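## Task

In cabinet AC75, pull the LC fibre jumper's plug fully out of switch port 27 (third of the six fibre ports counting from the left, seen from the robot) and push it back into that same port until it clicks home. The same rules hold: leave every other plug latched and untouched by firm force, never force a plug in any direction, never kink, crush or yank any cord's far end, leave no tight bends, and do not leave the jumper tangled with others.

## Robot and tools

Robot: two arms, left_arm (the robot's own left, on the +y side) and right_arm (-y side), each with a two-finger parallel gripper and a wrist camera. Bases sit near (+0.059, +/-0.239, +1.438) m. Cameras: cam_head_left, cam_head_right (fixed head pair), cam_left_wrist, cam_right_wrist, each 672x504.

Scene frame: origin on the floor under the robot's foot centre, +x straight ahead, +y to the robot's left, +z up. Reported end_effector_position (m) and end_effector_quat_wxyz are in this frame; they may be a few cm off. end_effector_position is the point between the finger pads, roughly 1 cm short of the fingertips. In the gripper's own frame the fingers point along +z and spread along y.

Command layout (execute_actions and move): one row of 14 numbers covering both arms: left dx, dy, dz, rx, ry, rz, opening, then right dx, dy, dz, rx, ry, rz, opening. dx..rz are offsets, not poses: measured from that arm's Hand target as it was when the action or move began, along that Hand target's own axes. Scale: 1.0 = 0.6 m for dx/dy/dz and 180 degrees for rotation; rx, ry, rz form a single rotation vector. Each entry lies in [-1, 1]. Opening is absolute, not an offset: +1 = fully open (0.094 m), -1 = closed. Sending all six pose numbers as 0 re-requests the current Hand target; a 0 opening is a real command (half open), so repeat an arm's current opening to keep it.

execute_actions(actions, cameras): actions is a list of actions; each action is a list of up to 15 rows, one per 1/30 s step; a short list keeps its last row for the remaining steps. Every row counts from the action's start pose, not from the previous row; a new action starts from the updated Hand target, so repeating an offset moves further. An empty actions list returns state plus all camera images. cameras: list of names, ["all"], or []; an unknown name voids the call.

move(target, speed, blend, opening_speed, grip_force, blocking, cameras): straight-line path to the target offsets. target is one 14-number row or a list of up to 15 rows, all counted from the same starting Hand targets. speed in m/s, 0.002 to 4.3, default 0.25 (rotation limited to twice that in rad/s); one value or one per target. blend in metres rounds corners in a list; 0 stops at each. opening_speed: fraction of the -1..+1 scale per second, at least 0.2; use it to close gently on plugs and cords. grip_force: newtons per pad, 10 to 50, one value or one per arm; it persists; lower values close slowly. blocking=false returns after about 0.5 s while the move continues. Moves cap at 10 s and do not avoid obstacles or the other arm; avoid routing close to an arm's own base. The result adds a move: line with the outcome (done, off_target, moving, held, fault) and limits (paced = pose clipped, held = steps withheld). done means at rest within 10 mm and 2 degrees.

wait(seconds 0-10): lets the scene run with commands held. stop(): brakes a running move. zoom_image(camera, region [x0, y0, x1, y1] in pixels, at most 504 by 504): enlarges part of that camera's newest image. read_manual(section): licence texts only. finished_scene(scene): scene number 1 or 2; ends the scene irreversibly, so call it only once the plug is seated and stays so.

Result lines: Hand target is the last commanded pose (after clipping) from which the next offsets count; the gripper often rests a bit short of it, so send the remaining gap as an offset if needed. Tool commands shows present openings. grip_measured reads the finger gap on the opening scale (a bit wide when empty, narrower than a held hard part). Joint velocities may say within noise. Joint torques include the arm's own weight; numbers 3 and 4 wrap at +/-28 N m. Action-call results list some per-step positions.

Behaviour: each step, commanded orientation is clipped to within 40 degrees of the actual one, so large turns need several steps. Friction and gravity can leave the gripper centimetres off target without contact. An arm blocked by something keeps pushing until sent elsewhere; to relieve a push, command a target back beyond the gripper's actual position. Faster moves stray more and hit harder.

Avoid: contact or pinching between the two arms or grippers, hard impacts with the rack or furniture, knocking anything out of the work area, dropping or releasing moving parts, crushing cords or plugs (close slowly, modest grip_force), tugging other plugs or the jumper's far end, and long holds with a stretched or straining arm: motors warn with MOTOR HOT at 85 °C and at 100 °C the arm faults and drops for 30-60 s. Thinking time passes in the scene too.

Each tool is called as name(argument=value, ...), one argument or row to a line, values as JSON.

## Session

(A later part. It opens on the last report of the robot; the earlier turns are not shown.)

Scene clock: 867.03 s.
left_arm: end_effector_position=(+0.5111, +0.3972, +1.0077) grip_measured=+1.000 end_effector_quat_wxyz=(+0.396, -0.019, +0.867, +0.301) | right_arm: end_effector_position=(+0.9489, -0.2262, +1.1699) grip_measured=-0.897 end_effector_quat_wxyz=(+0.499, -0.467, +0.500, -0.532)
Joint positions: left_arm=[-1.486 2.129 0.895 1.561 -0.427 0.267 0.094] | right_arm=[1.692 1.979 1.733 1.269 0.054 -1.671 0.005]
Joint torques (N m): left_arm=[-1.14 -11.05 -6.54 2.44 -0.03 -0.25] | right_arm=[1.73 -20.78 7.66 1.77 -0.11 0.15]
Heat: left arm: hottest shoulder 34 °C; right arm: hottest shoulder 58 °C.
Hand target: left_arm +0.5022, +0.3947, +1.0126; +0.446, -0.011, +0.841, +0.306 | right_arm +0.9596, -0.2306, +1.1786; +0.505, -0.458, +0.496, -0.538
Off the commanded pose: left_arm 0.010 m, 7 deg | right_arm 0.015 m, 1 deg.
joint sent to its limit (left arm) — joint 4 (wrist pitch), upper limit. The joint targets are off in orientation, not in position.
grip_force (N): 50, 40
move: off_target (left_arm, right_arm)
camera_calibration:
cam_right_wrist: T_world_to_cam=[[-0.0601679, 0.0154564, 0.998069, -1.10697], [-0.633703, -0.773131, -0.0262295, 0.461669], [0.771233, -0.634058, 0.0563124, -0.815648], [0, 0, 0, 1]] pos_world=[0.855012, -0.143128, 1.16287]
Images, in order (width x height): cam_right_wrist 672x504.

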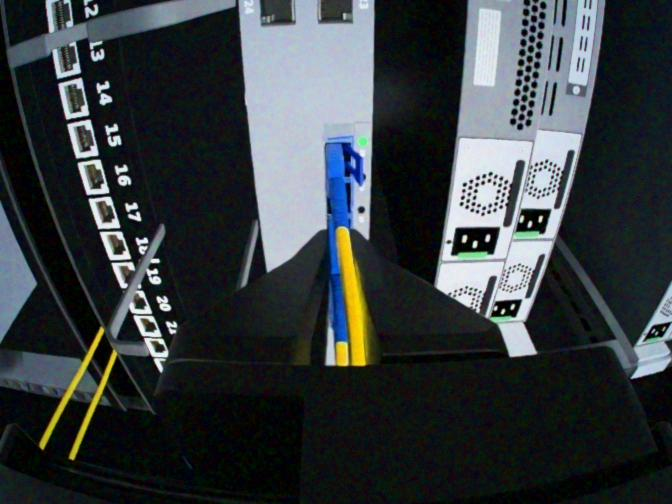

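move(
  target=[0,0,0,0,0,0,1,-0.0011,0.0014,0.0135,0.004,0,0,-0.98],
  speed=0.03,
)

move(
  target=[0,0,0,0,0,0,1,-0.0005,0.0008,0.0050,0.003,0,0,-0.98],
  speed=0.03,
)

move(
  target=[0,0,0,0,0,0,1,-0.0005,0.0008,0.0050,0.003,0,0,-0.98],
  speed=0.03,
)

Scene clock: 877.63 s.
left_arm: end_effector_position=(+0.5111, +0.3972, +1.0077) grip_measured=+1.000 end_effector_quat_wxyz=(+0.396, -0.019, +0.867, +0.301) | right_arm: end_effector_position=(+0.9528, -0.2262, +1.1696) grip_measured=-0.898 end_effector_quat_wxyz=(+0.502, -0.464, +0.497, -0.535)
Joint positions: left_arm=[-1.486 2.129 0.895 1.561 -0.427 0.267 0.094] | right_arm=[1.692 1.991 1.756 1.269 0.054 -1.671 0.005]
Joint torques (N m): left_arm=[-0.79 -11.11 -6.72 2.45 -0.05 -0.25] | right_arm=[1.38 -20.78 8.94 1.47 -0.19 0.14]
Heat: left arm: hottest shoulder 34 °C; right arm: hottest shoulder 58 °C.
Hand target: left_arm +0.5022, +0.3947, +1.0126; +0.446, -0.011, +0.841, +0.306 | right_arm +0.9678, -0.2306, +1.1785; +0.508, -0.455, +0.493, -0.541
Off the commanded pose: left_arm 0.010 m, 7 deg | right_arm 0.018 m, 1 deg.
joint sent to its limit (left arm) — joint 4 (wrist pitch), upper limit. The joint targets are off in orientation, not in position.
grip_force (N): 50, 40
move: off_target (left_arm, right_arm)

Scene clock: 878.40 s.
left_arm: end_effector_position=(+0.5111, +0.3972, +1.0077) grip_measured=+1.000 end_effector_quat_wxyz=(+0.396, -0.019, +0.867, +0.301) | right_arm: end_effector_position=(+0.9556, -0.2262, +1.1692) grip_measured=-0.898 end_effector_quat_wxyz=(+0.503, -0.461, +0.495, -0.537)
Joint positions: left_arm=[-1.486 2.129 0.895 1.561 -0.427 0.267 0.094] | right_arm=[1.692 2.001 1.773 1.269 0.054 -1.671 0.005]
Joint torques (N m): left_arm=[-1.08 -11.46 -6.67 2.33 -0.02 -0.24] | right_arm=[1.49 -20.66 9.29 1.46 -0.2 0.12]
Heat: left arm: hottest shoulder 34 °C; right arm: hottest shoulder 58 °C.
Hand target: left_arm +0.5022, +0.3947, +1.0126; +0.446, -0.011, +0.841, +0.306 | right_arm +0.9707, -0.2304, +1.1781; +0.510, -0.453, +0.490, -0.543
Off the commanded pose: left_arm 0.010 m, 7 deg | right_arm 0.018 m, 2 deg.
joint sent to its limit (left arm) — joint 4 (wrist pitch), upper limit. The joint targets are off in orientation, not in position.
grip_force (N): 50, 40
move: off_target (left_arm, right_arm)

Scene clock: 879.20 s.
left_arm: end_effector_position=(+0.5111, +0.3972, +1.0077) grip_measured=+1.000 end_effector_quat_wxyz=(+0.396, -0.019, +0.867, +0.301) | right_arm: end_effector_position=(+0.9559, -0.2262, +1.1693) grip_measured=-0.898 end_effector_quat_wxyz=(+0.505, -0.459, +0.494, -0.539)
Joint positions: left_arm=[-1.486 2.129 0.895 1.561 -0.427 0.267 0.094] | right_arm=[1.692 2.006 1.78 1.275 0.054 -1.671 0.005]
Joint torques (N m): left_arm=[-0.97 -10.93 -6.61 2.45 0 -0.24] | right_arm=[1.38 -20.31 10.25 1.29 -0.25 0.15]
Heat: left arm: hottest shoulder 34 °C; right arm: hottest shoulder 58 °C.
Hand target: left_arm +0.5022, +0.3947, +1.0126; +0.446, -0.011, +0.841, +0.306 | right_arm +0.9739, -0.2304, +1.1781; +0.512, -0.450, +0.488, -0.545
Off the commanded pose: left_arm 0.010 m, 7 deg | right_arm 0.020 m, 2 deg.
joint sent to its limit (left arm) — joint 4 (wrist pitch), upper limit. The joint targets are off in orientation, not in position.
grip_force (N): 50, 40
move: off_target (left_arm, right_arm)

wait(
  seconds=0,
  cameras=["cam_right_wrist"],
)

zoom_image(
  camera="cam_right_wrist",
  region=[280, 160, 400, 280],
)

Scene clock: 883.90 s.
left_arm: end_effector_position=(+0.5111, +0.3972, +1.0077) grip_measured=+1.000 end_effector_quat_wxyz=(+0.396, -0.019, +0.867, +0.301) | right_arm: end_effector_position=(+0.9559, -0.2262, +1.1693) grip_measured=-0.898 end_effector_quat_wxyz=(+0.505, -0.459, +0.494, -0.539)
Joint positions: left_arm=[-1.486 2.129 0.895 1.561 -0.427 0.267 0.094] | right_arm=[1.692 2.006 1.78 1.275 0.054 -1.671 0.005]
Joint torques (N m): left_arm=[-0.91 -11.34 -6.67 2.45 -0.06 -0.26] | right_arm=[1.44 -20.42 10.24 1.33 -0.28 0.14]
Heat: left arm: hottest shoulder 34 °C; right arm: hottest shoulder 58 °C.
Hand target: left_arm +0.5022, +0.3947, +1.0126; +0.446, -0.011, +0.841, +0.306 | right_arm +0.9739, -0.2304, +1.1781; +0.512, -0.450, +0.488, -0.545
Tool commands: left_gripper/opening=+1.0 right_gripper/opening=-0.98
Off the commanded pose: left_arm 0.010 m, 7 deg | right_arm 0.020 m, 2 deg.
grip_force (N): 50, 40
camera_calibration:
cam_right_wrist: T_world_to_cam=[[-0.086633, 0.0157999, 0.996115, -1.07829], [-0.634802, -0.771479, -0.0429725, 0.487191], [0.767803, -0.636059, 0.0768653, -0.842254], [0, 0, 0, 1]] pos_world=[0.86254, -0.142829, 1.15978]
Images, in order (width x height): cam_right_wrist 672x504.

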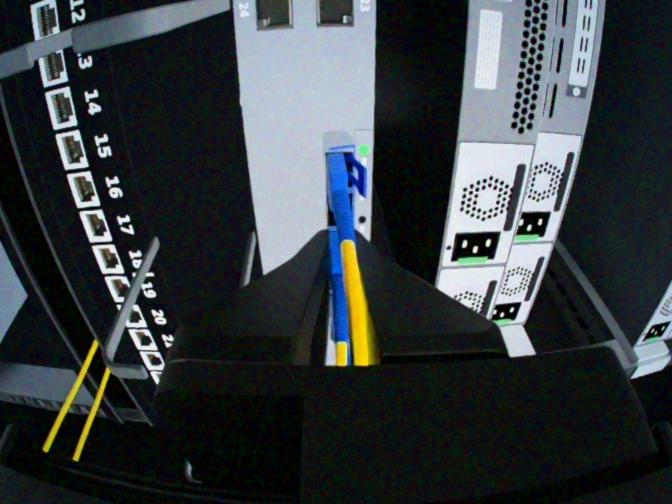

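Scaled by 4.200 from the camera's 672x504 image, which has a finer 960x720 frame.

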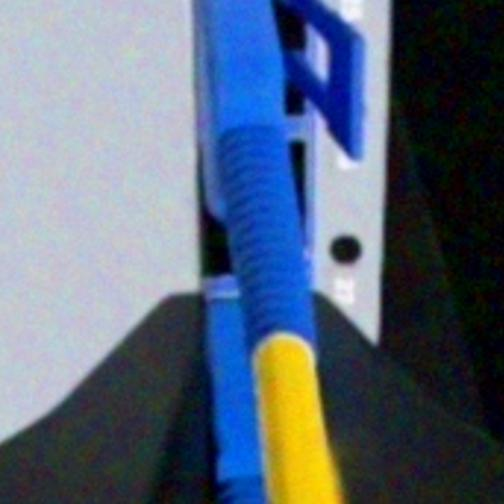

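move(
  target=[0,0,0,0,0,0,1,-0.0005,0.0008,0.0050,0.003,0,0,-0.98],
  speed=0.03,
)

move(
  target=[0,0,0,0,0,0,1,-0.0005,0.0008,0.0050,0.003,0,0,-0.98],
  speed=0.03,
  cameras=["cam_right_wrist"],
)

zoom_image(
  camera="cam_right_wrist",
  region=[280, 160, 400, 280],
)

Scene clock: 893.30 s.
left_arm: end_effector_position=(+0.5111, +0.3972, +1.0077) grip_measured=+1.000 end_effector_quat_wxyz=(+0.396, -0.019, +0.867, +0.301) | right_arm: end_effector_position=(+0.9561, -0.2261, +1.1684) grip_measured=-0.898 end_effector_quat_wxyz=(+0.507, -0.457, +0.492, -0.541)
Joint positions: left_arm=[-1.486 2.129 0.895 1.561 -0.427 0.267 0.094] | right_arm=[1.692 2.014 1.789 1.283 0.054 -1.671 0.005]
Joint torques (N m): left_arm=[-0.62 -11.16 -6.58 2.43 -0.04 -0.27] | right_arm=[1.26 -20.19 10.89 1.05 -0.28 0.13]
Heat: left arm: hottest shoulder 34 °C; right arm: hottest shoulder 58 °C.
Hand target: left_arm +0.5022, +0.3947, +1.0126; +0.446, -0.011, +0.841, +0.306 | right_arm +0.9769, -0.2303, +1.1780; +0.514, -0.448, +0.485, -0.548
Off the commanded pose: left_arm 0.010 m, 7 deg | right_arm 0.023 m, 2 deg.
joint sent to its limit (left arm) — joint 4 (wrist pitch), upper limit. The joint targets are off in orientation, not in position.
grip_force (N): 50, 40
move: off_target (left_arm, right_arm)

Scene clock: 894.07 s.
left_arm: end_effector_position=(+0.5111, +0.3972, +1.0077) grip_measured=+1.000 end_effector_quat_wxyz=(+0.396, -0.019, +0.867, +0.301) | right_arm: end_effector_position=(+0.9563, -0.2260, +1.1683) grip_measured=-0.898 end_effector_quat_wxyz=(+0.509, -0.454, +0.489, -0.544)
Joint positions: left_arm=[-1.486 2.129 0.895 1.561 -0.427 0.267 0.094] | right_arm=[1.692 2.021 1.798 1.292 0.054 -1.671 0.005]
Joint torques (N m): left_arm=[-1.26 -11.58 -6.63 2.48 -0.04 -0.25] | right_arm=[1.38 -20.01 11.7 0.77 -0.33 0.16]
Heat: left arm: hottest shoulder 34 °C; right arm: hottest shoulder 58 °C.
Hand target: left_arm +0.5022, +0.3947, +1.0126; +0.446, -0.011, +0.841, +0.306 | right_arm +0.9799, -0.2301, +1.1779; +0.516, -0.445, +0.482, -0.550
Off the commanded pose: left_arm 0.010 m, 7 deg | right_arm 0.026 m, 2 deg.
joint sent to its limit (left arm) — joint 4 (wrist pitch), upper limit. The joint targets are off in orientation, not in position.
grip_force (N): 50, 40
move: off_target (left_arm, right_arm)
camera_calibration:
cam_right_wrist: T_world_to_cam=[[-0.105233, 0.0160718, 0.994318, -1.05728], [-0.635048, -0.77053, -0.0547553, 0.501675], [0.765271, -0.637202, 0.0912914, -0.856993], [0, 0, 0, 1]] pos_world=[0.863159, -0.142529, 1.15698]
Images, in order (width x height): cam_right_wrist 672x504.

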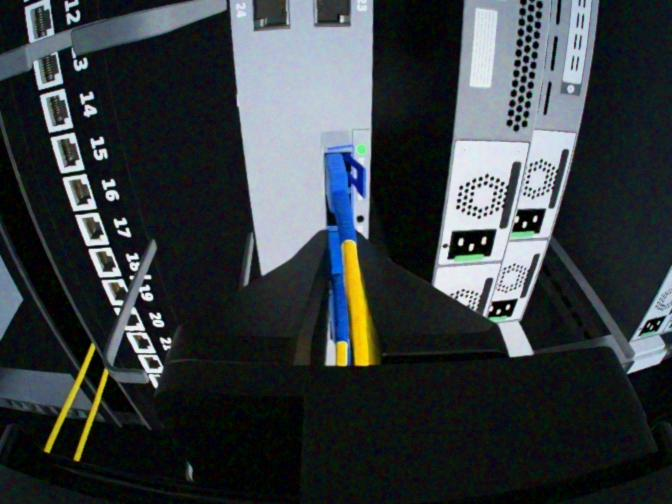

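Scaled by 4.200 from the camera's 672x504 image, which has a finer 960x720 frame.

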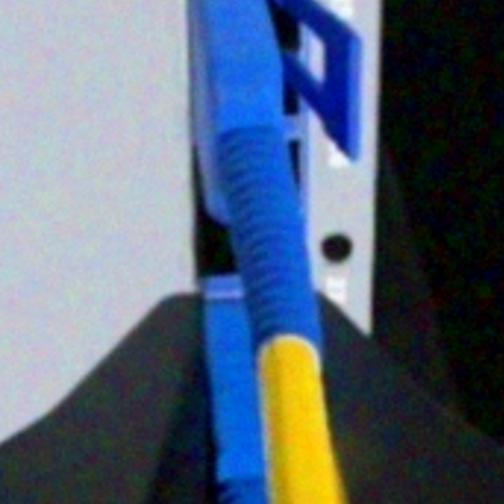

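move(
  target=[0,0,0,0,0,0,1,0,0,0,-0.012,0,0,-0.98],
  speed=0.03,
)

move(
  target=[0,0,0,0,0,0,1,-0.0004,0.0008,0.0050,0,0,0,-0.98],
  speed=0.03,
)

move(
  target=[0,0,0,0,0,0,1,-0.0004,0.0008,0.0050,0.002,0,0,-0.98],
  speed=0.03,
  cameras=["cam_right_wrist"],
)

zoom_image(
  camera="cam_right_wrist",
  region=[280, 160, 400, 280],
)

Scene clock: 903.73 s.
left_arm: end_effector_position=(+0.5111, +0.3972, +1.0077) grip_measured=+1.000 end_effector_quat_wxyz=(+0.396, -0.019, +0.867, +0.301) | right_arm: end_effector_position=(+0.9564, -0.2260, +1.1682) grip_measured=-0.898 end_effector_quat_wxyz=(+0.509, -0.454, +0.489, -0.543)
Joint positions: left_arm=[-1.486 2.129 0.895 1.561 -0.427 0.267 0.094] | right_arm=[1.692 2.021 1.798 1.291 0.054 -1.671 0.005]
Joint torques (N m): left_arm=[-1.03 -11.11 -6.63 2.44 -0.03 -0.27] | right_arm=[1.73 -22.07 9.24 -0.43 -0.15 0.17]
Heat: left arm: hottest shoulder 34 °C; right arm: hottest shoulder 58 °C.
Hand target: left_arm +0.5022, +0.3947, +1.0126; +0.446, -0.011, +0.841, +0.306 | right_arm +0.9800, -0.2302, +1.1781; +0.508, -0.455, +0.493, -0.541
Off the commanded pose: left_arm 0.010 m, 7 deg | right_arm 0.026 m, 1 deg.
joint sent to its limit (left arm) — joint 4 (wrist pitch), upper limit. The joint targets are off in orientation, not in position.
grip_force (N): 50, 40
move: off_target (left_arm, right_arm)

Scene clock: 904.43 s.
left_arm: end_effector_position=(+0.5111, +0.3972, +1.0077) grip_measured=+1.000 end_effector_quat_wxyz=(+0.396, -0.019, +0.867, +0.301) | right_arm: end_effector_position=(+0.9564, -0.2260, +1.1680) grip_measured=-0.898 end_effector_quat_wxyz=(+0.509, -0.454, +0.489, -0.543)
Joint positions: left_arm=[-1.486 2.129 0.895 1.561 -0.427 0.267 0.094] | right_arm=[1.692 2.021 1.798 1.29 0.054 -1.671 0.005]
Joint torques (N m): left_arm=[-1.32 -11.34 -6.57 2.37 -0.03 -0.27] | right_arm=[1.73 -21.89 9.94 -0.73 -0.17 0.16]
Heat: left arm: hottest shoulder 34 °C; right arm: hottest shoulder 58 °C.
Hand target: left_arm +0.5022, +0.3947, +1.0126; +0.446, -0.011, +0.841, +0.306 | right_arm +0.9831, -0.2301, +1.1779; +0.508, -0.455, +0.493, -0.541
Off the commanded pose: left_arm 0.010 m, 7 deg | right_arm 0.029 m, 0 deg.
joint sent to its limit (left arm) — joint 4 (wrist pitch), upper limit. The joint targets are off in orientation, not in position.
grip_force (N): 50, 40
move: off_target (left_arm, right_arm)

Scene clock: 905.13 s.
left_arm: end_effector_position=(+0.5111, +0.3972, +1.0077) grip_measured=+1.000 end_effector_quat_wxyz=(+0.396, -0.019, +0.867, +0.301) | right_arm: end_effector_position=(+0.9564, -0.2260, +1.1680) grip_measured=-0.898 end_effector_quat_wxyz=(+0.509, -0.454, +0.489, -0.543)
Joint positions: left_arm=[-1.486 2.129 0.895 1.561 -0.427 0.267 0.094] | right_arm=[1.692 2.021 1.798 1.29 0.054 -1.671 0.005]
Joint torques (N m): left_arm=[-0.85 -11.58 -6.64 2.45 -0.04 -0.24] | right_arm=[1.55 -21.6 11.04 -0.7 -0.17 0.15]
Heat: left arm: hottest shoulder 34 °C; right arm: hottest shoulder 58 °C.
Hand target: left_arm +0.5022, +0.3947, +1.0126; +0.446, -0.011, +0.841, +0.306 | right_arm +0.9861, -0.2301, +1.1778; +0.509, -0.453, +0.491, -0.542
Off the commanded pose: left_arm 0.010 m, 7 deg | right_arm 0.032 m, 0 deg.
joint sent to its limit (left arm) — joint 4 (wrist pitch), upper limit. The joint targets are off in orientation, not in position.
grip_force (N): 50, 40
move: off_target (left_arm, right_arm)
camera_calibration:
cam_right_wrist: T_world_to_cam=[[-0.104099, 0.0160267, 0.994438, -1.0583], [-0.635046, -0.770581, -0.0540587, 0.500918], [0.765428, -0.637141, 0.0903947, -0.856149], [0, 0, 0, 1]] pos_world=[0.863258, -0.142529, 1.15688]
Images, in order (width x height): cam_right_wrist 672x504.

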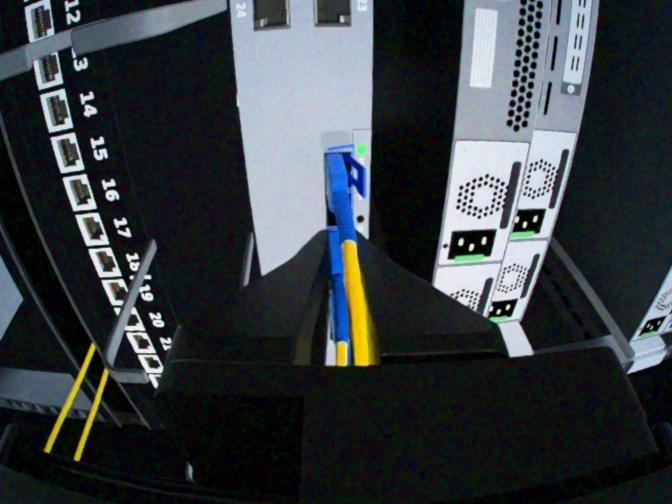

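Scaled by 4.200 from the camera's 672x504 image, which has a finer 960x720 frame.

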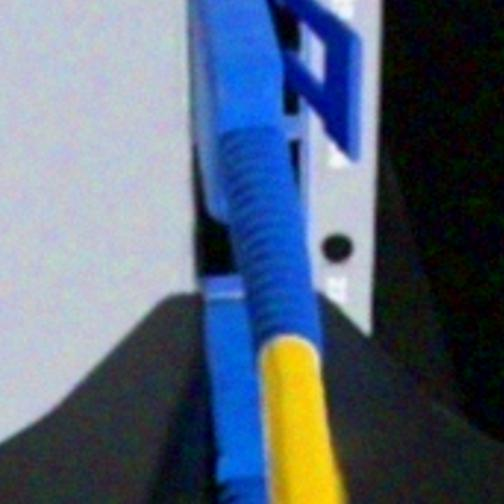

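move(
  target=[0,0,0,0,0,0,1,0.0019,-0.0029,-0.0265,-0.006,0,0,-0.98],
  speed=0.04,
)

move(
  target=[0,0,0,0,0,0,1,0,0,0,0,0,0,-0.5],
  opening_speed=0.25,
  cameras=["cam_right_wrist"],
)

zoom_image(
  camera="cam_right_wrist",
  region=[280, 160, 400, 280],
)

Scene clock: 925.20 s.
left_arm: end_effector_position=(+0.5111, +0.3972, +1.0077) grip_measured=+1.000 end_effector_quat_wxyz=(+0.396, -0.019, +0.867, +0.301) | right_arm: end_effector_position=(+0.9558, -0.2259, +1.1675) grip_measured=-0.898 end_effector_quat_wxyz=(+0.507, -0.457, +0.492, -0.541)
Joint positions: left_arm=[-1.486 2.129 0.895 1.561 -0.427 0.267 0.094] | right_arm=[1.692 2.015 1.789 1.282 0.054 -1.671 0.005]
Joint torques (N m): left_arm=[-1.2 -11.58 -6.63 2.47 -0.03 -0.24] | right_arm=[1.49 -22.71 6.58 0.31 -0.1 0.14]
Heat: left arm: hottest shoulder 34 °C; right arm: hottest shoulder 57 °C.
Hand target: left_arm +0.5022, +0.3947, +1.0126; +0.446, -0.011, +0.841, +0.306 | right_arm +0.9700, -0.2301, +1.1776; +0.505, -0.458, +0.496, -0.537
Off the commanded pose: left_arm 0.010 m, 7 deg | right_arm 0.018 m, 1 deg.
joint sent to its limit (left arm) — joint 4 (wrist pitch), upper limit. The joint targets are off in orientation, not in position.
grip_force (N): 50, 40
move: off_target (left_arm, right_arm)

Scene clock: 927.40 s.
left_arm: end_effector_position=(+0.5111, +0.3972, +1.0077) grip_measured=+1.000 end_effector_quat_wxyz=(+0.396, -0.019, +0.867, +0.301) | right_arm: end_effector_position=(+0.9592, -0.2255, +1.1634) grip_measured=-0.503 end_effector_quat_wxyz=(+0.499, -0.467, +0.500, -0.532)
Joint positions: left_arm=[-1.486 2.129 0.895 1.561 -0.427 0.267 0.094] | right_arm=[1.692 2.007 1.789 1.241 0.054 -1.671 0.023]
Joint torques (N m): left_arm=[-0.91 -10.87 -6.57 2.43 -0.02 -0.23] | right_arm=[1.61 -22.07 6.91 1.84 -0.11 0.14]
Heat: left arm: hottest shoulder 34 °C; right arm: hottest shoulder 58 °C.
Hand target: left_arm +0.5022, +0.3947, +1.0126; +0.446, -0.011, +0.841, +0.306 | right_arm +0.9699, -0.2301, +1.1775; +0.505, -0.458, +0.496, -0.537
Off the commanded pose: left_arm 0.010 m, 7 deg | right_arm 0.018 m, 1 deg.
joint sent to its limit (left arm) — joint 4 (wrist pitch), upper limit. The joint targets are off in orientation, not in position.
grip_force (N): 50, 40
move: off_target (left_arm, right_arm)
camera_calibration:
cam_right_wrist: T_world_to_cam=[[-0.0602489, 0.0154944, 0.998063, -1.09989], [-0.633375, -0.773401, -0.0262275, 0.468167], [0.771496, -0.633728, 0.0564103, -0.823146], [0, 0, 0, 1]] pos_world=[0.865312, -0.142528, 1.15647]
Images, in order (width x height): cam_right_wrist 672x504.

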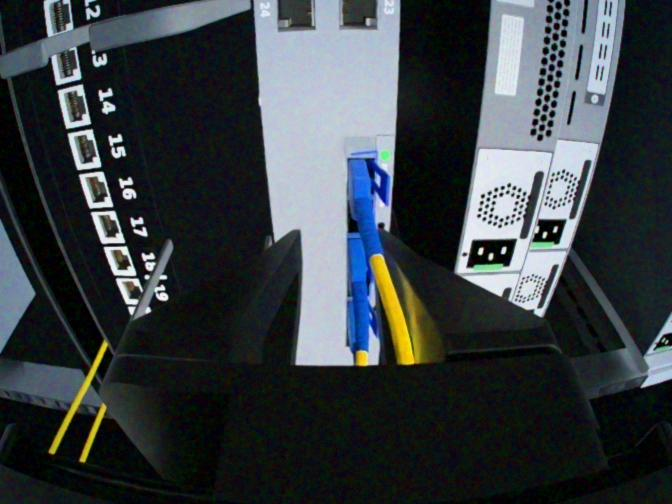

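Scaled by 4.200 from the camera's 672x504 image, which has a finer 960x720 frame.

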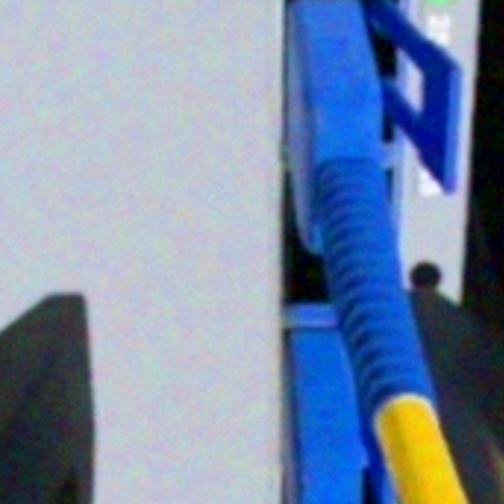

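move(
  target=[
    [0,0,0,0,0,0,1,0.0042,-0.0295,-0.0605,0,0,0,-0.5],
    [0,0,0,0,0,0,1,0.0017,-0.0030,-0.0132,0,0,0,-0.5],
  ],
  speed=0.04,
  cameras=["cam_right_wrist"],
)

zoom_image(
  camera="cam_right_wrist",
  region=[280, 160, 400, 280],
)

Scene clock: 938.90 s.
left_arm: end_effector_position=(+0.5111, +0.3972, +1.0077) grip_measured=+1.000 end_effector_quat_wxyz=(+0.396, -0.019, +0.867, +0.301) | right_arm: end_effector_position=(+0.9509, -0.2262, +1.1700) grip_measured=-0.502 end_effector_quat_wxyz=(+0.499, -0.467, +0.500, -0.532)
Joint positions: left_arm=[-1.486 2.129 0.895 1.561 -0.427 0.267 0.094] | right_arm=[1.692 1.981 1.74 1.263 0.054 -1.671 0.023]
Joint torques (N m): left_arm=[-1.2 -11.16 -6.61 2.48 -0.02 -0.22] | right_arm=[1.67 -20.78 7.82 1.88 -0.11 0.16]
Heat: left arm: hottest elbow 35 °C; right arm: hottest shoulder 59 °C.
Hand target: left_arm +0.5022, +0.3947, +1.0126; +0.446, -0.011, +0.841, +0.306 | right_arm +0.9620, -0.2306, +1.1788; +0.505, -0.458, +0.496, -0.538
Off the commanded pose: left_arm 0.010 m, 7 deg | right_arm 0.015 m, 1 deg.
joint sent to its limit (left arm) — joint 4 (wrist pitch), upper limit. The joint targets are off in orientation, not in position.
grip_force (N): 50, 40
move: off_target (left_arm, right_arm)
camera_calibration:
cam_right_wrist: T_world_to_cam=[[-0.0598915, 0.0154575, 0.998085, -1.1072], [-0.633391, -0.773394, -0.0260298, 0.462401], [0.771511, -0.633737, 0.0561103, -0.817153], [0, 0, 0, 1]] pos_world=[0.857011, -0.143128, 1.16297]
Images, in order (width x height): cam_right_wrist 672x504.

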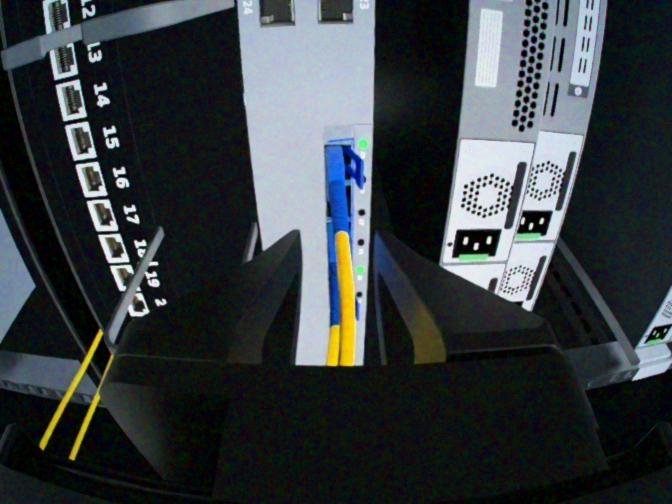

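Scaled by 4.200 from the camera's 672x504 image, which has a finer 960x720 frame.

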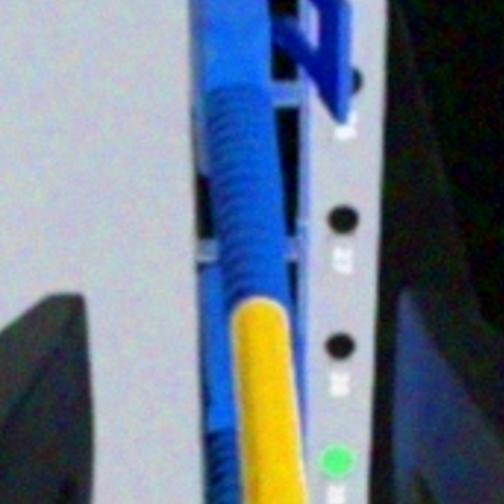

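move(
  target=[
    [0,0,0,0,0,0,1,0.0035,-0.0262,-0.0477,0,0,0,-0.5],
    [0,0,0,0,0,0,1,0.0003,-0.0004,-0.0040,0,0,0,-0.5],
  ],
  speed=0.04,
)

move(
  target=[0,0,0,0,0,0,1,0,0,0,0,0,0,-0.98],
  opening_speed=0.25,
  grip_force=[50,40],
  cameras=["cam_right_wrist"],
)

zoom_image(
  camera="cam_right_wrist",
  region=[280, 160, 400, 280],
)

Scene clock: 950.70 s.
left_arm: end_effector_position=(+0.5111, +0.3972, +1.0077) grip_measured=+1.000 end_effector_quat_wxyz=(+0.396, -0.019, +0.867, +0.301) | right_arm: end_effector_position=(+0.9479, -0.2261, +1.1692) grip_measured=-0.502 end_effector_quat_wxyz=(+0.499, -0.468, +0.500, -0.531)
Joint positions: left_arm=[-1.486 2.129 0.895 1.561 -0.427 0.267 0.094] | right_arm=[1.692 1.979 1.729 1.27 0.054 -1.671 0.023]
Joint torques (N m): left_arm=[-0.62 -11.05 -6.68 2.5 -0.01 -0.24] | right_arm=[1.38 -20.66 7.95 1.94 -0.13 0.14]
Heat: left arm: hottest elbow 35 °C; right arm: hottest shoulder 57 °C.
Hand target: left_arm +0.5022, +0.3947, +1.0126; +0.446, -0.011, +0.841, +0.306 | right_arm +0.9595, -0.2306, +1.1787; +0.505, -0.458, +0.496, -0.537
Off the commanded pose: left_arm 0.010 m, 7 deg | right_arm 0.016 m, 2 deg.
joint sent to its limit (left arm) — joint 4 (wrist pitch), upper limit. The joint targets are off in orientation, not in position.
grip_force (N): 50, 40
move: off_target (left_arm, right_arm)

Scene clock: 952.83 s.
left_arm: end_effector_position=(+0.5111, +0.3972, +1.0077) grip_measured=+1.000 end_effector_quat_wxyz=(+0.396, -0.019, +0.867, +0.301) | right_arm: end_effector_position=(+0.9485, -0.2261, +1.1691) grip_measured=-0.919 end_effector_quat_wxyz=(+0.499, -0.468, +0.500, -0.531)
Joint positions: left_arm=[-1.486 2.129 0.895 1.561 -0.427 0.267 0.094] | right_arm=[1.692 1.979 1.731 1.268 0.054 -1.671 0.004]
Joint torques (N m): left_arm=[-1.14 -11.28 -6.61 2.48 0 -0.24] | right_arm=[1.49 -20.89 7.69 1.88 -0.14 0.15]
Heat: left arm: hottest elbow 35 °C; right arm: hottest shoulder 57 °C.
Hand target: left_arm +0.5022, +0.3947, +1.0126; +0.446, -0.011, +0.841, +0.306 | right_arm +0.9595, -0.2306, +1.1787; +0.505, -0.458, +0.496, -0.537
Off the commanded pose: left_arm 0.010 m, 7 deg | right_arm 0.015 m, 2 deg.
joint sent to its limit (left arm) — joint 4 (wrist pitch), upper limit. The joint targets are off in orientation, not in position.
grip_force (N): 50, 40
move: off_target (left_arm, right_arm)
camera_calibration:
cam_right_wrist: T_world_to_cam=[[-0.0572304, 0.0150571, 0.998247, -1.10927], [-0.633242, -0.773562, -0.0246363, 0.459106], [0.771835, -0.633542, 0.053806, -0.812696], [0, 0, 0, 1]] pos_world=[0.854509, -0.143027, 1.16237]
Images, in order (width x height): cam_right_wrist 672x504.

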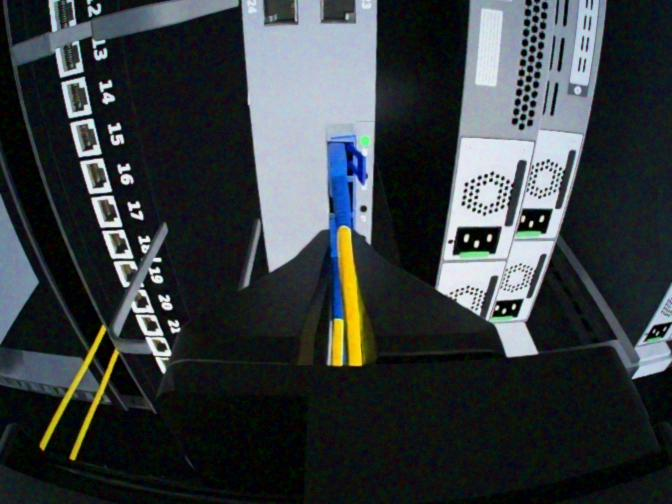

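Scaled by 4.200 from the camera's 672x504 image, which has a finer 960x720 frame.

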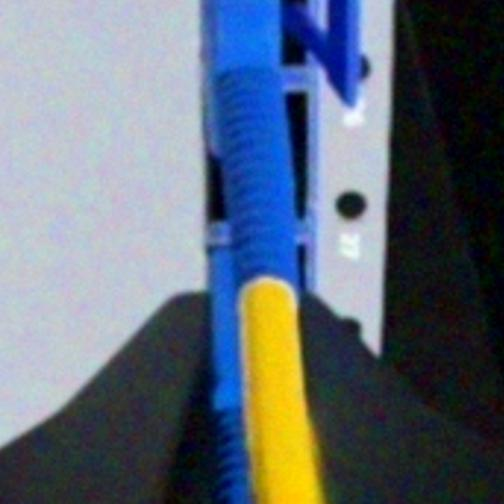

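move(
  target=[0,0,0,0,0,0,1,-0.0011,0.0014,0.0135,0.003,0,0,-0.98],
  speed=0.03,
)

move(
  target=[0,0,0,0,0,0,1,-0.0005,0.0006,0.0050,0.002,0,0,-0.98],
  speed=0.03,
  cameras=["cam_right_wrist"],
)

zoom_image(
  camera="cam_right_wrist",
  region=[280, 160, 400, 280],
)

Scene clock: 967.40 s.
left_arm: end_effector_position=(+0.5111, +0.3972, +1.0077) grip_measured=+1.000 end_effector_quat_wxyz=(+0.396, -0.019, +0.867, +0.301) | right_arm: end_effector_position=(+0.9490, -0.2261, +1.1691) grip_measured=-0.919 end_effector_quat_wxyz=(+0.499, -0.467, +0.500, -0.532)
Joint positions: left_arm=[-1.486 2.129 0.895 1.561 -0.427 0.267 0.094] | right_arm=[1.692 1.98 1.734 1.268 0.054 -1.671 0.004]
Joint torques (N m): left_arm=[-0.91 -10.99 -6.5 2.55 -0.03 -0.25] | right_arm=[1.26 -19.9 10.21 1.54 -0.17 0.13]
Heat: left arm: hottest elbow 35 °C; right arm: hottest shoulder 58 °C.
Hand target: left_arm +0.5022, +0.3947, +1.0126; +0.446, -0.011, +0.841, +0.306 | right_arm +0.9677, -0.2305, +1.1787; +0.507, -0.456, +0.493, -0.540
Off the commanded pose: left_arm 0.010 m, 7 deg | right_arm 0.021 m, 2 deg.
joint sent to its limit (left arm) — joint 4 (wrist pitch), upper limit. The joint targets are off in orientation, not in position.
grip_force (N): 50, 40
move: off_target (left_arm, right_arm)

Scene clock: 968.17 s.
left_arm: end_effector_position=(+0.5111, +0.3972, +1.0077) grip_measured=+1.000 end_effector_quat_wxyz=(+0.396, -0.019, +0.867, +0.301) | right_arm: end_effector_position=(+0.9491, -0.2260, +1.1690) grip_measured=-0.919 end_effector_quat_wxyz=(+0.501, -0.465, +0.498, -0.534)
Joint positions: left_arm=[-1.486 2.129 0.895 1.561 -0.427 0.267 0.094] | right_arm=[1.692 1.986 1.74 1.276 0.054 -1.671 0.004]
Joint torques (N m): left_arm=[-1.32 -11.28 -6.71 2.54 -0.04 -0.25] | right_arm=[1.49 -20.19 10.96 1.17 -0.2 0.12]
Heat: left arm: hottest elbow 35 °C; right arm: hottest shoulder 58 °C.
Hand target: left_arm +0.5022, +0.3947, +1.0126; +0.446, -0.011, +0.841, +0.306 | right_arm +0.9706, -0.2304, +1.1785; +0.509, -0.454, +0.492, -0.541
Off the commanded pose: left_arm 0.010 m, 7 deg | right_arm 0.024 m, 2 deg.
joint sent to its limit (left arm) — joint 4 (wrist pitch), upper limit. The joint targets are off in orientation, not in position.
grip_force (N): 50, 40
move: off_target (left_arm, right_arm)
camera_calibration:
cam_right_wrist: T_world_to_cam=[[-0.0670885, 0.015102, 0.997633, -1.09908], [-0.633748, -0.772921, -0.0309177, 0.467492], [0.770625, -0.634322, 0.061425, -0.821129], [0, 0, 0, 1]] pos_world=[0.855319, -0.142928, 1.16137]
Images, in order (width x height): cam_right_wrist 672x504.

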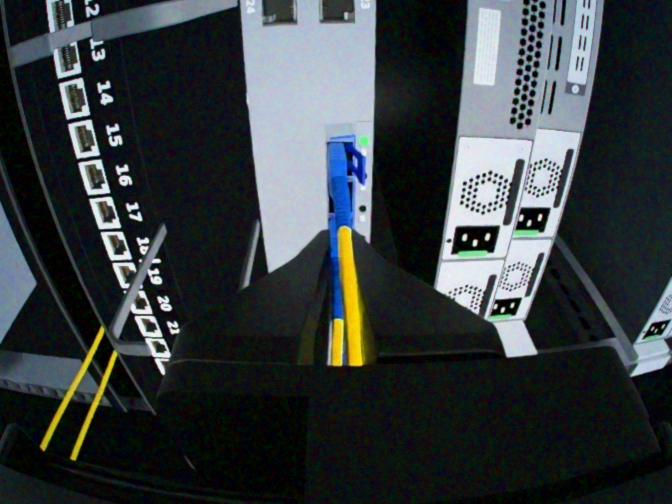

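Scaled by 4.200 from the camera's 672x504 image, which has a finer 960x720 frame.

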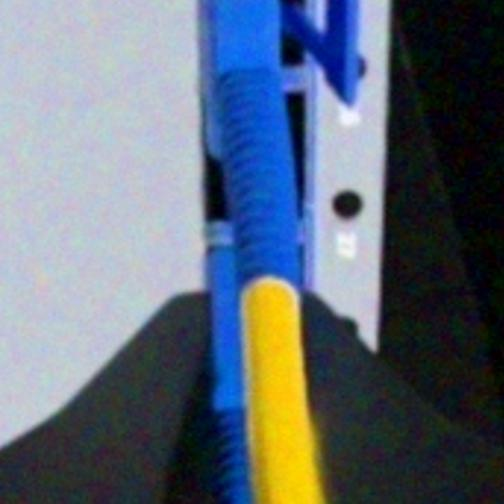

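Keep pushing in small steps with level pitch.

move(
  target=[0,0,0,0,0,0,1,-0.0005,0.0006,0.0050,0.001,0,0,-0.98],
  speed=0.03,
)

move(
  target=[0,0,0,0,0,0,1,-0.0005,0.0006,0.0050,0.001,0,0,-0.98],
  speed=0.03,
)

move(
  target=[0,0,0,0,0,0,1,-0.0005,0.0006,0.0050,0.001,0,0,-0.98],
  speed=0.03,
  cameras=["cam_right_wrist"],
)

zoom_image(
  camera="cam_right_wrist",
  region=[280, 160, 400, 280],
)

Scene clock: 977.10 s.
left_arm: end_effector_position=(+0.5111, +0.3972, +1.0077) grip_measured=+1.000 end_effector_quat_wxyz=(+0.396, -0.019, +0.867, +0.301) | right_arm: end_effector_position=(+0.9494, -0.2259, +1.1679) grip_measured=-0.919 end_effector_quat_wxyz=(+0.501, -0.464, +0.498, -0.534)
Joint positions: left_arm=[-1.486 2.129 0.895 1.561 -0.427 0.267 0.094] | right_arm=[1.692 1.991 1.746 1.277 0.054 -1.671 0.004]
Joint torques (N m): left_arm=[-0.62 -11.69 -6.64 2.4 -0.04 -0.26] | right_arm=[1.67 -20.07 11.48 0.94 -0.2 0.16]
Heat: left arm: hottest elbow 35 °C; right arm: hottest shoulder 57 °C.
Hand target: left_arm +0.5022, +0.3947, +1.0126; +0.446, -0.011, +0.841, +0.306 | right_arm +0.9737, -0.2303, +1.1784; +0.509, -0.454, +0.491, -0.542
Off the commanded pose: left_arm 0.010 m, 7 deg | right_arm 0.027 m, 2 deg.
joint sent to its limit (left arm) — joint 4 (wrist pitch), upper limit. The joint targets are off in orientation, not in position.
grip_force (N): 50, 40
move: off_target (left_arm, right_arm)

Scene clock: 977.87 s.
left_arm: end_effector_position=(+0.5111, +0.3972, +1.0077) grip_measured=+1.000 end_effector_quat_wxyz=(+0.396, -0.019, +0.867, +0.301) | right_arm: end_effector_position=(+0.9495, -0.2260, +1.1681) grip_measured=-0.919 end_effector_quat_wxyz=(+0.502, -0.463, +0.496, -0.536)
Joint positions: left_arm=[-1.486 2.129 0.895 1.561 -0.427 0.267 0.094] | right_arm=[1.692 1.994 1.749 1.281 0.054 -1.672 0.004]
Joint torques (N m): left_arm=[-1.26 -10.99 -6.63 2.44 -0.01 -0.24] | right_arm=[1.44 -20.19 12.05 0.72 -0.21 0.15]
Heat: left arm: hottest elbow 35 °C; right arm: hottest shoulder 57 °C.
Hand target: left_arm +0.5022, +0.3947, +1.0126; +0.446, -0.011, +0.841, +0.306 | right_arm +0.9768, -0.2302, +1.1785; +0.510, -0.453, +0.490, -0.543
Off the commanded pose: left_arm 0.010 m, 7 deg | right_arm 0.029 m, 2 deg.
joint sent to its limit (left arm) — joint 4 (wrist pitch), upper limit. The joint targets are off in orientation, not in position.
grip_force (N): 50, 40
move: off_target (left_arm, right_arm)

Scene clock: 978.63 s.
left_arm: end_effector_position=(+0.5111, +0.3972, +1.0077) grip_measured=+1.000 end_effector_quat_wxyz=(+0.396, -0.019, +0.867, +0.301) | right_arm: end_effector_position=(+0.9497, -0.2260, +1.1680) grip_measured=-0.919 end_effector_quat_wxyz=(+0.503, -0.462, +0.495, -0.537)
Joint positions: left_arm=[-1.486 2.129 0.895 1.561 -0.427 0.267 0.094] | right_arm=[1.692 1.997 1.754 1.285 0.054 -1.673 0.004]
Joint torques (N m): left_arm=[-0.91 -11.4 -6.63 2.52 -0.03 -0.24] | right_arm=[1.44 -19.72 12.66 0.42 -0.22 0.16]
Heat: left arm: hottest elbow 35 °C; right arm: hottest shoulder 57 °C.
Hand target: left_arm +0.5022, +0.3947, +1.0126; +0.446, -0.011, +0.841, +0.306 | right_arm +0.9798, -0.2301, +1.1784; +0.511, -0.452, +0.489, -0.544
Off the commanded pose: left_arm 0.010 m, 7 deg | right_arm 0.032 m, 2 deg.
joint sent to its limit (left arm) — joint 4 (wrist pitch), upper limit. The joint targets are off in orientation, not in position.
grip_force (N): 50, 40
move: off_target (left_arm, right_arm)
camera_calibration:
cam_right_wrist: T_world_to_cam=[[-0.0786505, 0.0175103, 0.996748, -1.08547], [-0.634382, -0.772158, -0.0364924, 0.475201], [0.769008, -0.635189, 0.0718388, -0.832299], [0, 0, 0, 1]] pos_world=[0.856131, -0.14273, 1.15907]
Images, in order (width x height): cam_right_wrist 672x504.

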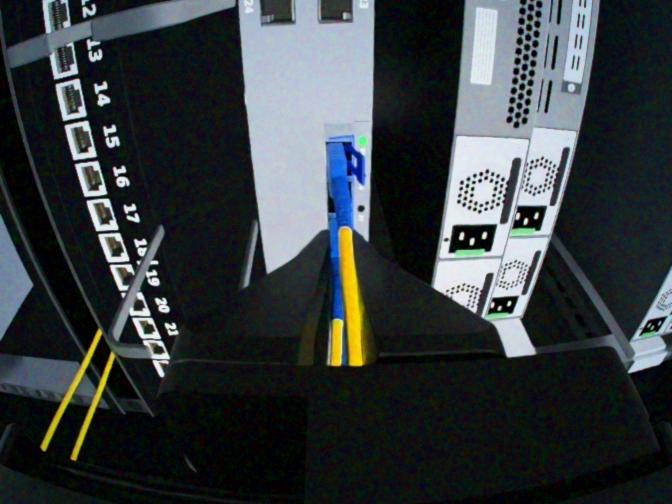

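Scaled by 4.200 from the camera's 672x504 image, which has a finer 960x720 frame.

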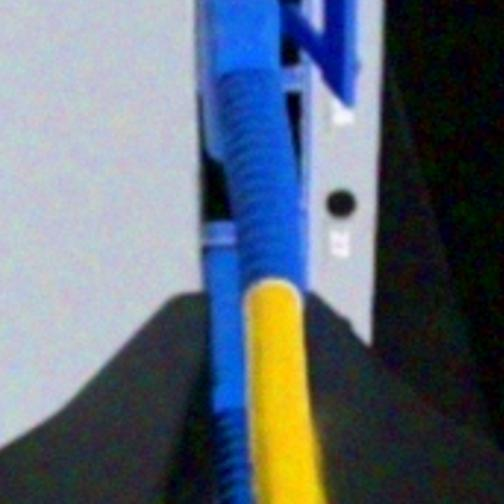

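move(
  target=[0,0,0,0,0,0,1,0,-0.0140,-0.0030,-0.004,0,0,-0.98],
  speed=0.03,
)

move(
  target=[0,0,0,0,0,0,1,0,-0.0100,0.0014,0,0,0,-0.98],
  speed=0.03,
)

Scene clock: 987.33 s.
left_arm: end_effector_position=(+0.5111, +0.3972, +1.0077) grip_measured=+1.000 end_effector_quat_wxyz=(+0.396, -0.019, +0.867, +0.301) | right_arm: end_effector_position=(+0.9497, -0.2261, +1.1682) grip_measured=-0.919 end_effector_quat_wxyz=(+0.503, -0.462, +0.495, -0.538)
Joint positions: left_arm=[-1.486 2.129 0.895 1.561 -0.427 0.267 0.094] | right_arm=[1.692 1.997 1.754 1.286 0.055 -1.674 0.004]
Joint torques (N m): left_arm=[-0.79 -11.28 -6.57 2.5 -0.04 -0.25] | right_arm=[1.55 -22.07 9.69 0.13 -0.16 0.14]
Heat: left arm: hottest elbow 35 °C; right arm: hottest shoulder 58 °C.
Hand target: left_arm +0.5022, +0.3947, +1.0126; +0.446, -0.011, +0.841, +0.306 | right_arm +0.9771, -0.2300, +1.1866; +0.508, -0.455, +0.493, -0.541
Off the commanded pose: left_arm 0.010 m, 7 deg | right_arm 0.033 m, 1 deg.
joint sent to its limit (left arm) — joint 4 (wrist pitch), upper limit. The joint targets are off in orientation, not in position.
grip_force (N): 50, 40
move: off_target (left_arm, right_arm)

Scene clock: 988.03 s.
left_arm: end_effector_position=(+0.5111, +0.3972, +1.0077) grip_measured=+1.000 end_effector_quat_wxyz=(+0.396, -0.019, +0.867, +0.301) | right_arm: end_effector_position=(+0.9497, -0.2261, +1.1682) grip_measured=-0.919 end_effector_quat_wxyz=(+0.503, -0.462, +0.495, -0.538)
Joint positions: left_arm=[-1.486 2.129 0.895 1.561 -0.427 0.267 0.094] | right_arm=[1.692 1.997 1.754 1.286 0.055 -1.674 0.004]
Joint torques (N m): left_arm=[-1.03 -11.28 -6.63 2.35 -0.05 -0.27] | right_arm=[1.67 -23.12 8.53 0.06 -0.14 0.14]
Heat: left arm: hottest elbow 35 °C; right arm: hottest shoulder 58 °C.
Hand target: left_arm +0.5022, +0.3947, +1.0126; +0.446, -0.011, +0.841, +0.306 | right_arm +0.9773, -0.2301, +1.1926; +0.508, -0.455, +0.493, -0.541
Off the commanded pose: left_arm 0.010 m, 7 deg | right_arm 0.037 m, 1 deg.
joint sent to its limit (left arm) — joint 4 (wrist pitch), upper limit. The joint targets are off in orientation, not in position.
grip_force (N): 50, 40
move: off_target (left_arm, right_arm)

move(
  target=[0,0,0,0,0,0,1,-0.0009,-0.0020,0.0120,0.002,0,0,-0.98],
  speed=0.03,
)

move(
  target=[0,0,0,0,0,0,1,-0.0005,-0.0020,0.0060,0.002,0,0,-0.98],
  speed=0.03,
)

move(
  target=[0,0,0,0,0,0,1,-0.0005,0.0006,0.0060,0.002,0,0,-0.98],
  speed=0.03,
  cameras=["cam_right_wrist"],
)

zoom_image(
  camera="cam_right_wrist",
  region=[280, 160, 400, 280],
)

Scene clock: 995.73 s.
left_arm: end_effector_position=(+0.5111, +0.3972, +1.0077) grip_measured=+1.000 end_effector_quat_wxyz=(+0.396, -0.019, +0.867, +0.301) | right_arm: end_effector_position=(+0.9497, -0.2262, +1.1683) grip_measured=-0.919 end_effector_quat_wxyz=(+0.502, -0.462, +0.495, -0.538)
Joint positions: left_arm=[-1.486 2.129 0.895 1.561 -0.427 0.267 0.094] | right_arm=[1.692 1.996 1.753 1.285 0.055 -1.675 0.004]
Joint torques (N m): left_arm=[-0.97 -11.34 -6.58 2.44 -0.03 -0.25] | right_arm=[1.38 -23.06 10.21 -0.27 -0.17 0.16]
Heat: left arm: hottest elbow 35 °C; right arm: hottest shoulder 60 °C.
Hand target: left_arm +0.5022, +0.3947, +1.0126; +0.446, -0.011, +0.841, +0.306 | right_arm +0.9844, -0.2301, +1.1946; +0.509, -0.453, +0.491, -0.542
Off the commanded pose: left_arm 0.010 m, 7 deg | right_arm 0.044 m, 1 deg.
joint sent to its limit (left arm) — joint 4 (wrist pitch), upper limit. The joint targets are off in orientation, not in position.
grip_force (N): 50, 40
move: off_target (left_arm, right_arm)

Scene clock: 996.43 s.
left_arm: end_effector_position=(+0.5111, +0.3972, +1.0077) grip_measured=+1.000 end_effector_quat_wxyz=(+0.396, -0.019, +0.867, +0.301) | right_arm: end_effector_position=(+0.9497, -0.2262, +1.1682) grip_measured=-0.919 end_effector_quat_wxyz=(+0.502, -0.462, +0.495, -0.538)
Joint positions: left_arm=[-1.486 2.129 0.895 1.561 -0.427 0.267 0.094] | right_arm=[1.692 1.996 1.753 1.285 0.055 -1.675 0.004]
Joint torques (N m): left_arm=[-1.26 -11.05 -6.64 2.58 -0.02 -0.24] | right_arm=[1.44 -22.77 11.06 -0.38 -0.2 0.14]
Heat: left arm: hottest elbow 35 °C; right arm: hottest shoulder 60 °C.
Hand target: left_arm +0.5022, +0.3947, +1.0126; +0.446, -0.011, +0.841, +0.306 | right_arm +0.9877, -0.2300, +1.1960; +0.511, -0.452, +0.489, -0.544
Off the commanded pose: left_arm 0.010 m, 7 deg | right_arm 0.047 m, 2 deg.
joint sent to its limit (left arm) — joint 4 (wrist pitch), upper limit. The joint targets are off in orientation, not in position.
grip_force (N): 50, 40
move: off_target (left_arm, right_arm)

Scene clock: 997.13 s.
left_arm: end_effector_position=(+0.5111, +0.3972, +1.0077) grip_measured=+1.000 end_effector_quat_wxyz=(+0.396, -0.019, +0.867, +0.301) | right_arm: end_effector_position=(+0.9497, -0.2262, +1.1682) grip_measured=-0.919 end_effector_quat_wxyz=(+0.502, -0.462, +0.495, -0.538)
Joint positions: left_arm=[-1.486 2.129 0.895 1.561 -0.427 0.267 0.094] | right_arm=[1.692 1.996 1.753 1.285 0.055 -1.675 0.004]
Joint torques (N m): left_arm=[-1.03 -11.28 -6.68 2.36 -0.01 -0.23] | right_arm=[1.26 -22.65 12.21 -0.32 -0.22 0.15]
Heat: left arm: hottest elbow 35 °C; right arm: hottest shoulder 60 °C.
Hand target: left_arm +0.5022, +0.3947, +1.0126; +0.446, -0.011, +0.841, +0.306 | right_arm +0.9914, -0.2300, +1.1960; +0.512, -0.450, +0.488, -0.545
Off the commanded pose: left_arm 0.010 m, 7 deg | right_arm 0.050 m, 2 deg.
joint sent to its limit (left arm) — joint 4 (wrist pitch), upper limit. The joint targets are off in orientation, not in position.
grip_force (N): 50, 40
move: off_target (left_arm, right_arm)
camera_calibration:
cam_right_wrist: T_world_to_cam=[[-0.0780563, 0.0190794, 0.996766, -1.08596], [-0.635347, -0.771434, -0.0349875, 0.474378], [0.768272, -0.636024, 0.0723373, -0.832521], [0, 0, 0, 1]] pos_world=[0.856231, -0.142832, 1.15927]
Images, in order (width x height): cam_right_wrist 672x504.

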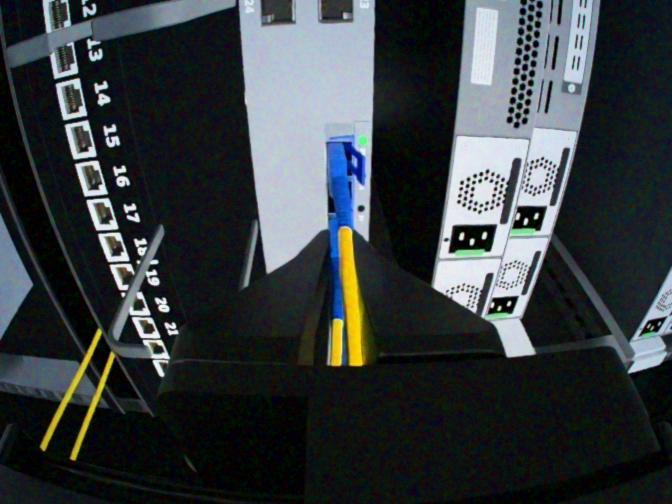

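Scaled by 4.200 from the camera's 672x504 image, which has a finer 960x720 frame.

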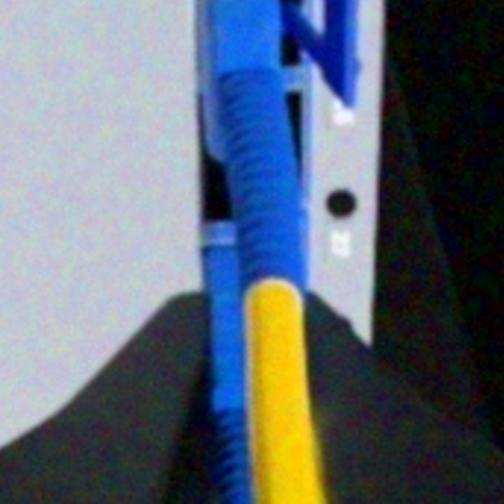

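move(
  target=[
    [0,0,0,0,0,0,1,0.0028,0.0188,-0.0392,-0.0097,0,0,-0.98],
    [0,0,0,0,0,0,1,0.0028,0.0188,-0.0392,-0.0097,0,0,-0.5],
    [0,0,0,0,0,0,1,0.0070,-0.0052,-0.0988,-0.0097,0,0,-0.5],
    [0,0,0,0,0,0,1,0.0050,0.0225,-0.0553,-0.0097,0,0,-0.5],
  ],
  opening_speed=0.4,
  speed=0.04,
  cameras=["cam_right_wrist"],
)

zoom_image(
  camera="cam_right_wrist",
  region=[280, 160, 400, 280],
)

Scene clock: 1017.90 s.
left_arm: end_effector_position=(+0.5111, +0.3972, +1.0077) grip_measured=+1.000 end_effector_quat_wxyz=(+0.396, -0.019, +0.867, +0.301) | right_arm: end_effector_position=(+0.9486, -0.2263, +1.1695) grip_measured=-0.502 end_effector_quat_wxyz=(+0.499, -0.467, +0.500, -0.532)
Joint positions: left_arm=[-1.486 2.129 0.895 1.561 -0.427 0.267 0.094] | right_arm=[1.692 1.979 1.732 1.269 0.055 -1.672 0.023]
Joint torques (N m): left_arm=[-0.79 -11.22 -6.65 2.43 -0.01 -0.24] | right_arm=[1.38 -20.84 7.65 1.87 -0.19 0.16]
Heat: left arm: hottest elbow 35 °C; right arm: hottest shoulder 60 °C.
Hand target: left_arm +0.5022, +0.3947, +1.0126; +0.446, -0.011, +0.841, +0.306 | right_arm +0.9600, -0.2306, +1.1787; +0.505, -0.458, +0.496, -0.538
Off the commanded pose: left_arm 0.010 m, 7 deg | right_arm 0.015 m, 2 deg.
joint sent to its limit (left arm) — joint 4 (wrist pitch), upper limit. The joint targets are off in orientation, not in position.
grip_force (N): 50, 40
move: off_target (left_arm, right_arm); target 2's new opening was sent with right_arm's hand 0.024 m and 1 deg from that target
camera_calibration:
cam_right_wrist: T_world_to_cam=[[-0.0589764, 0.0158189, 0.998134, -1.10772], [-0.634217, -0.772744, -0.0252269, 0.460862], [0.770903, -0.634521, 0.0556063, -0.81444], [0, 0, 0, 1]] pos_world=[0.854811, -0.143128, 1.16257]
Images, in order (width x height): cam_right_wrist 672x504.

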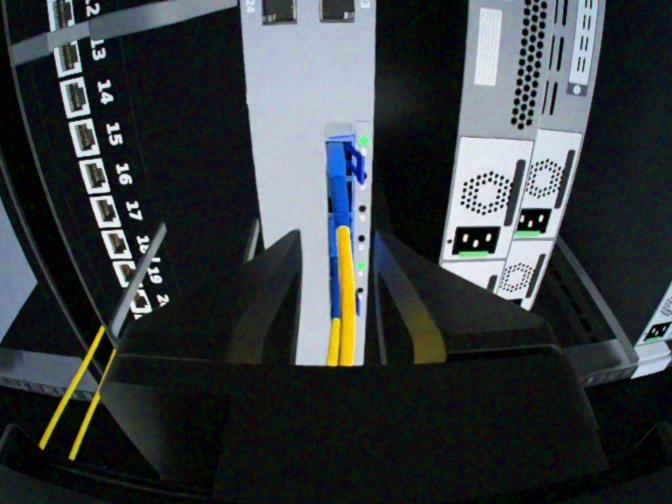

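Scaled by 4.200 from the camera's 672x504 image, which has a finer 960x720 frame.

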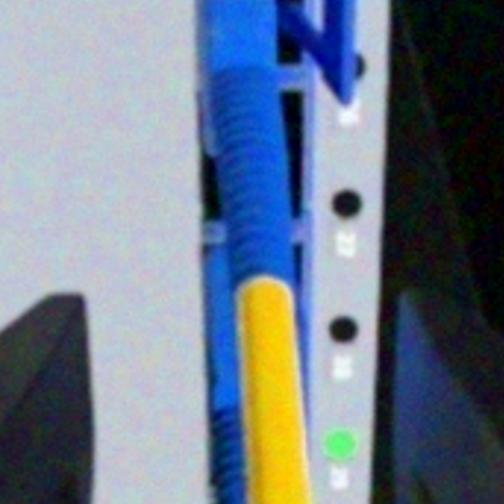

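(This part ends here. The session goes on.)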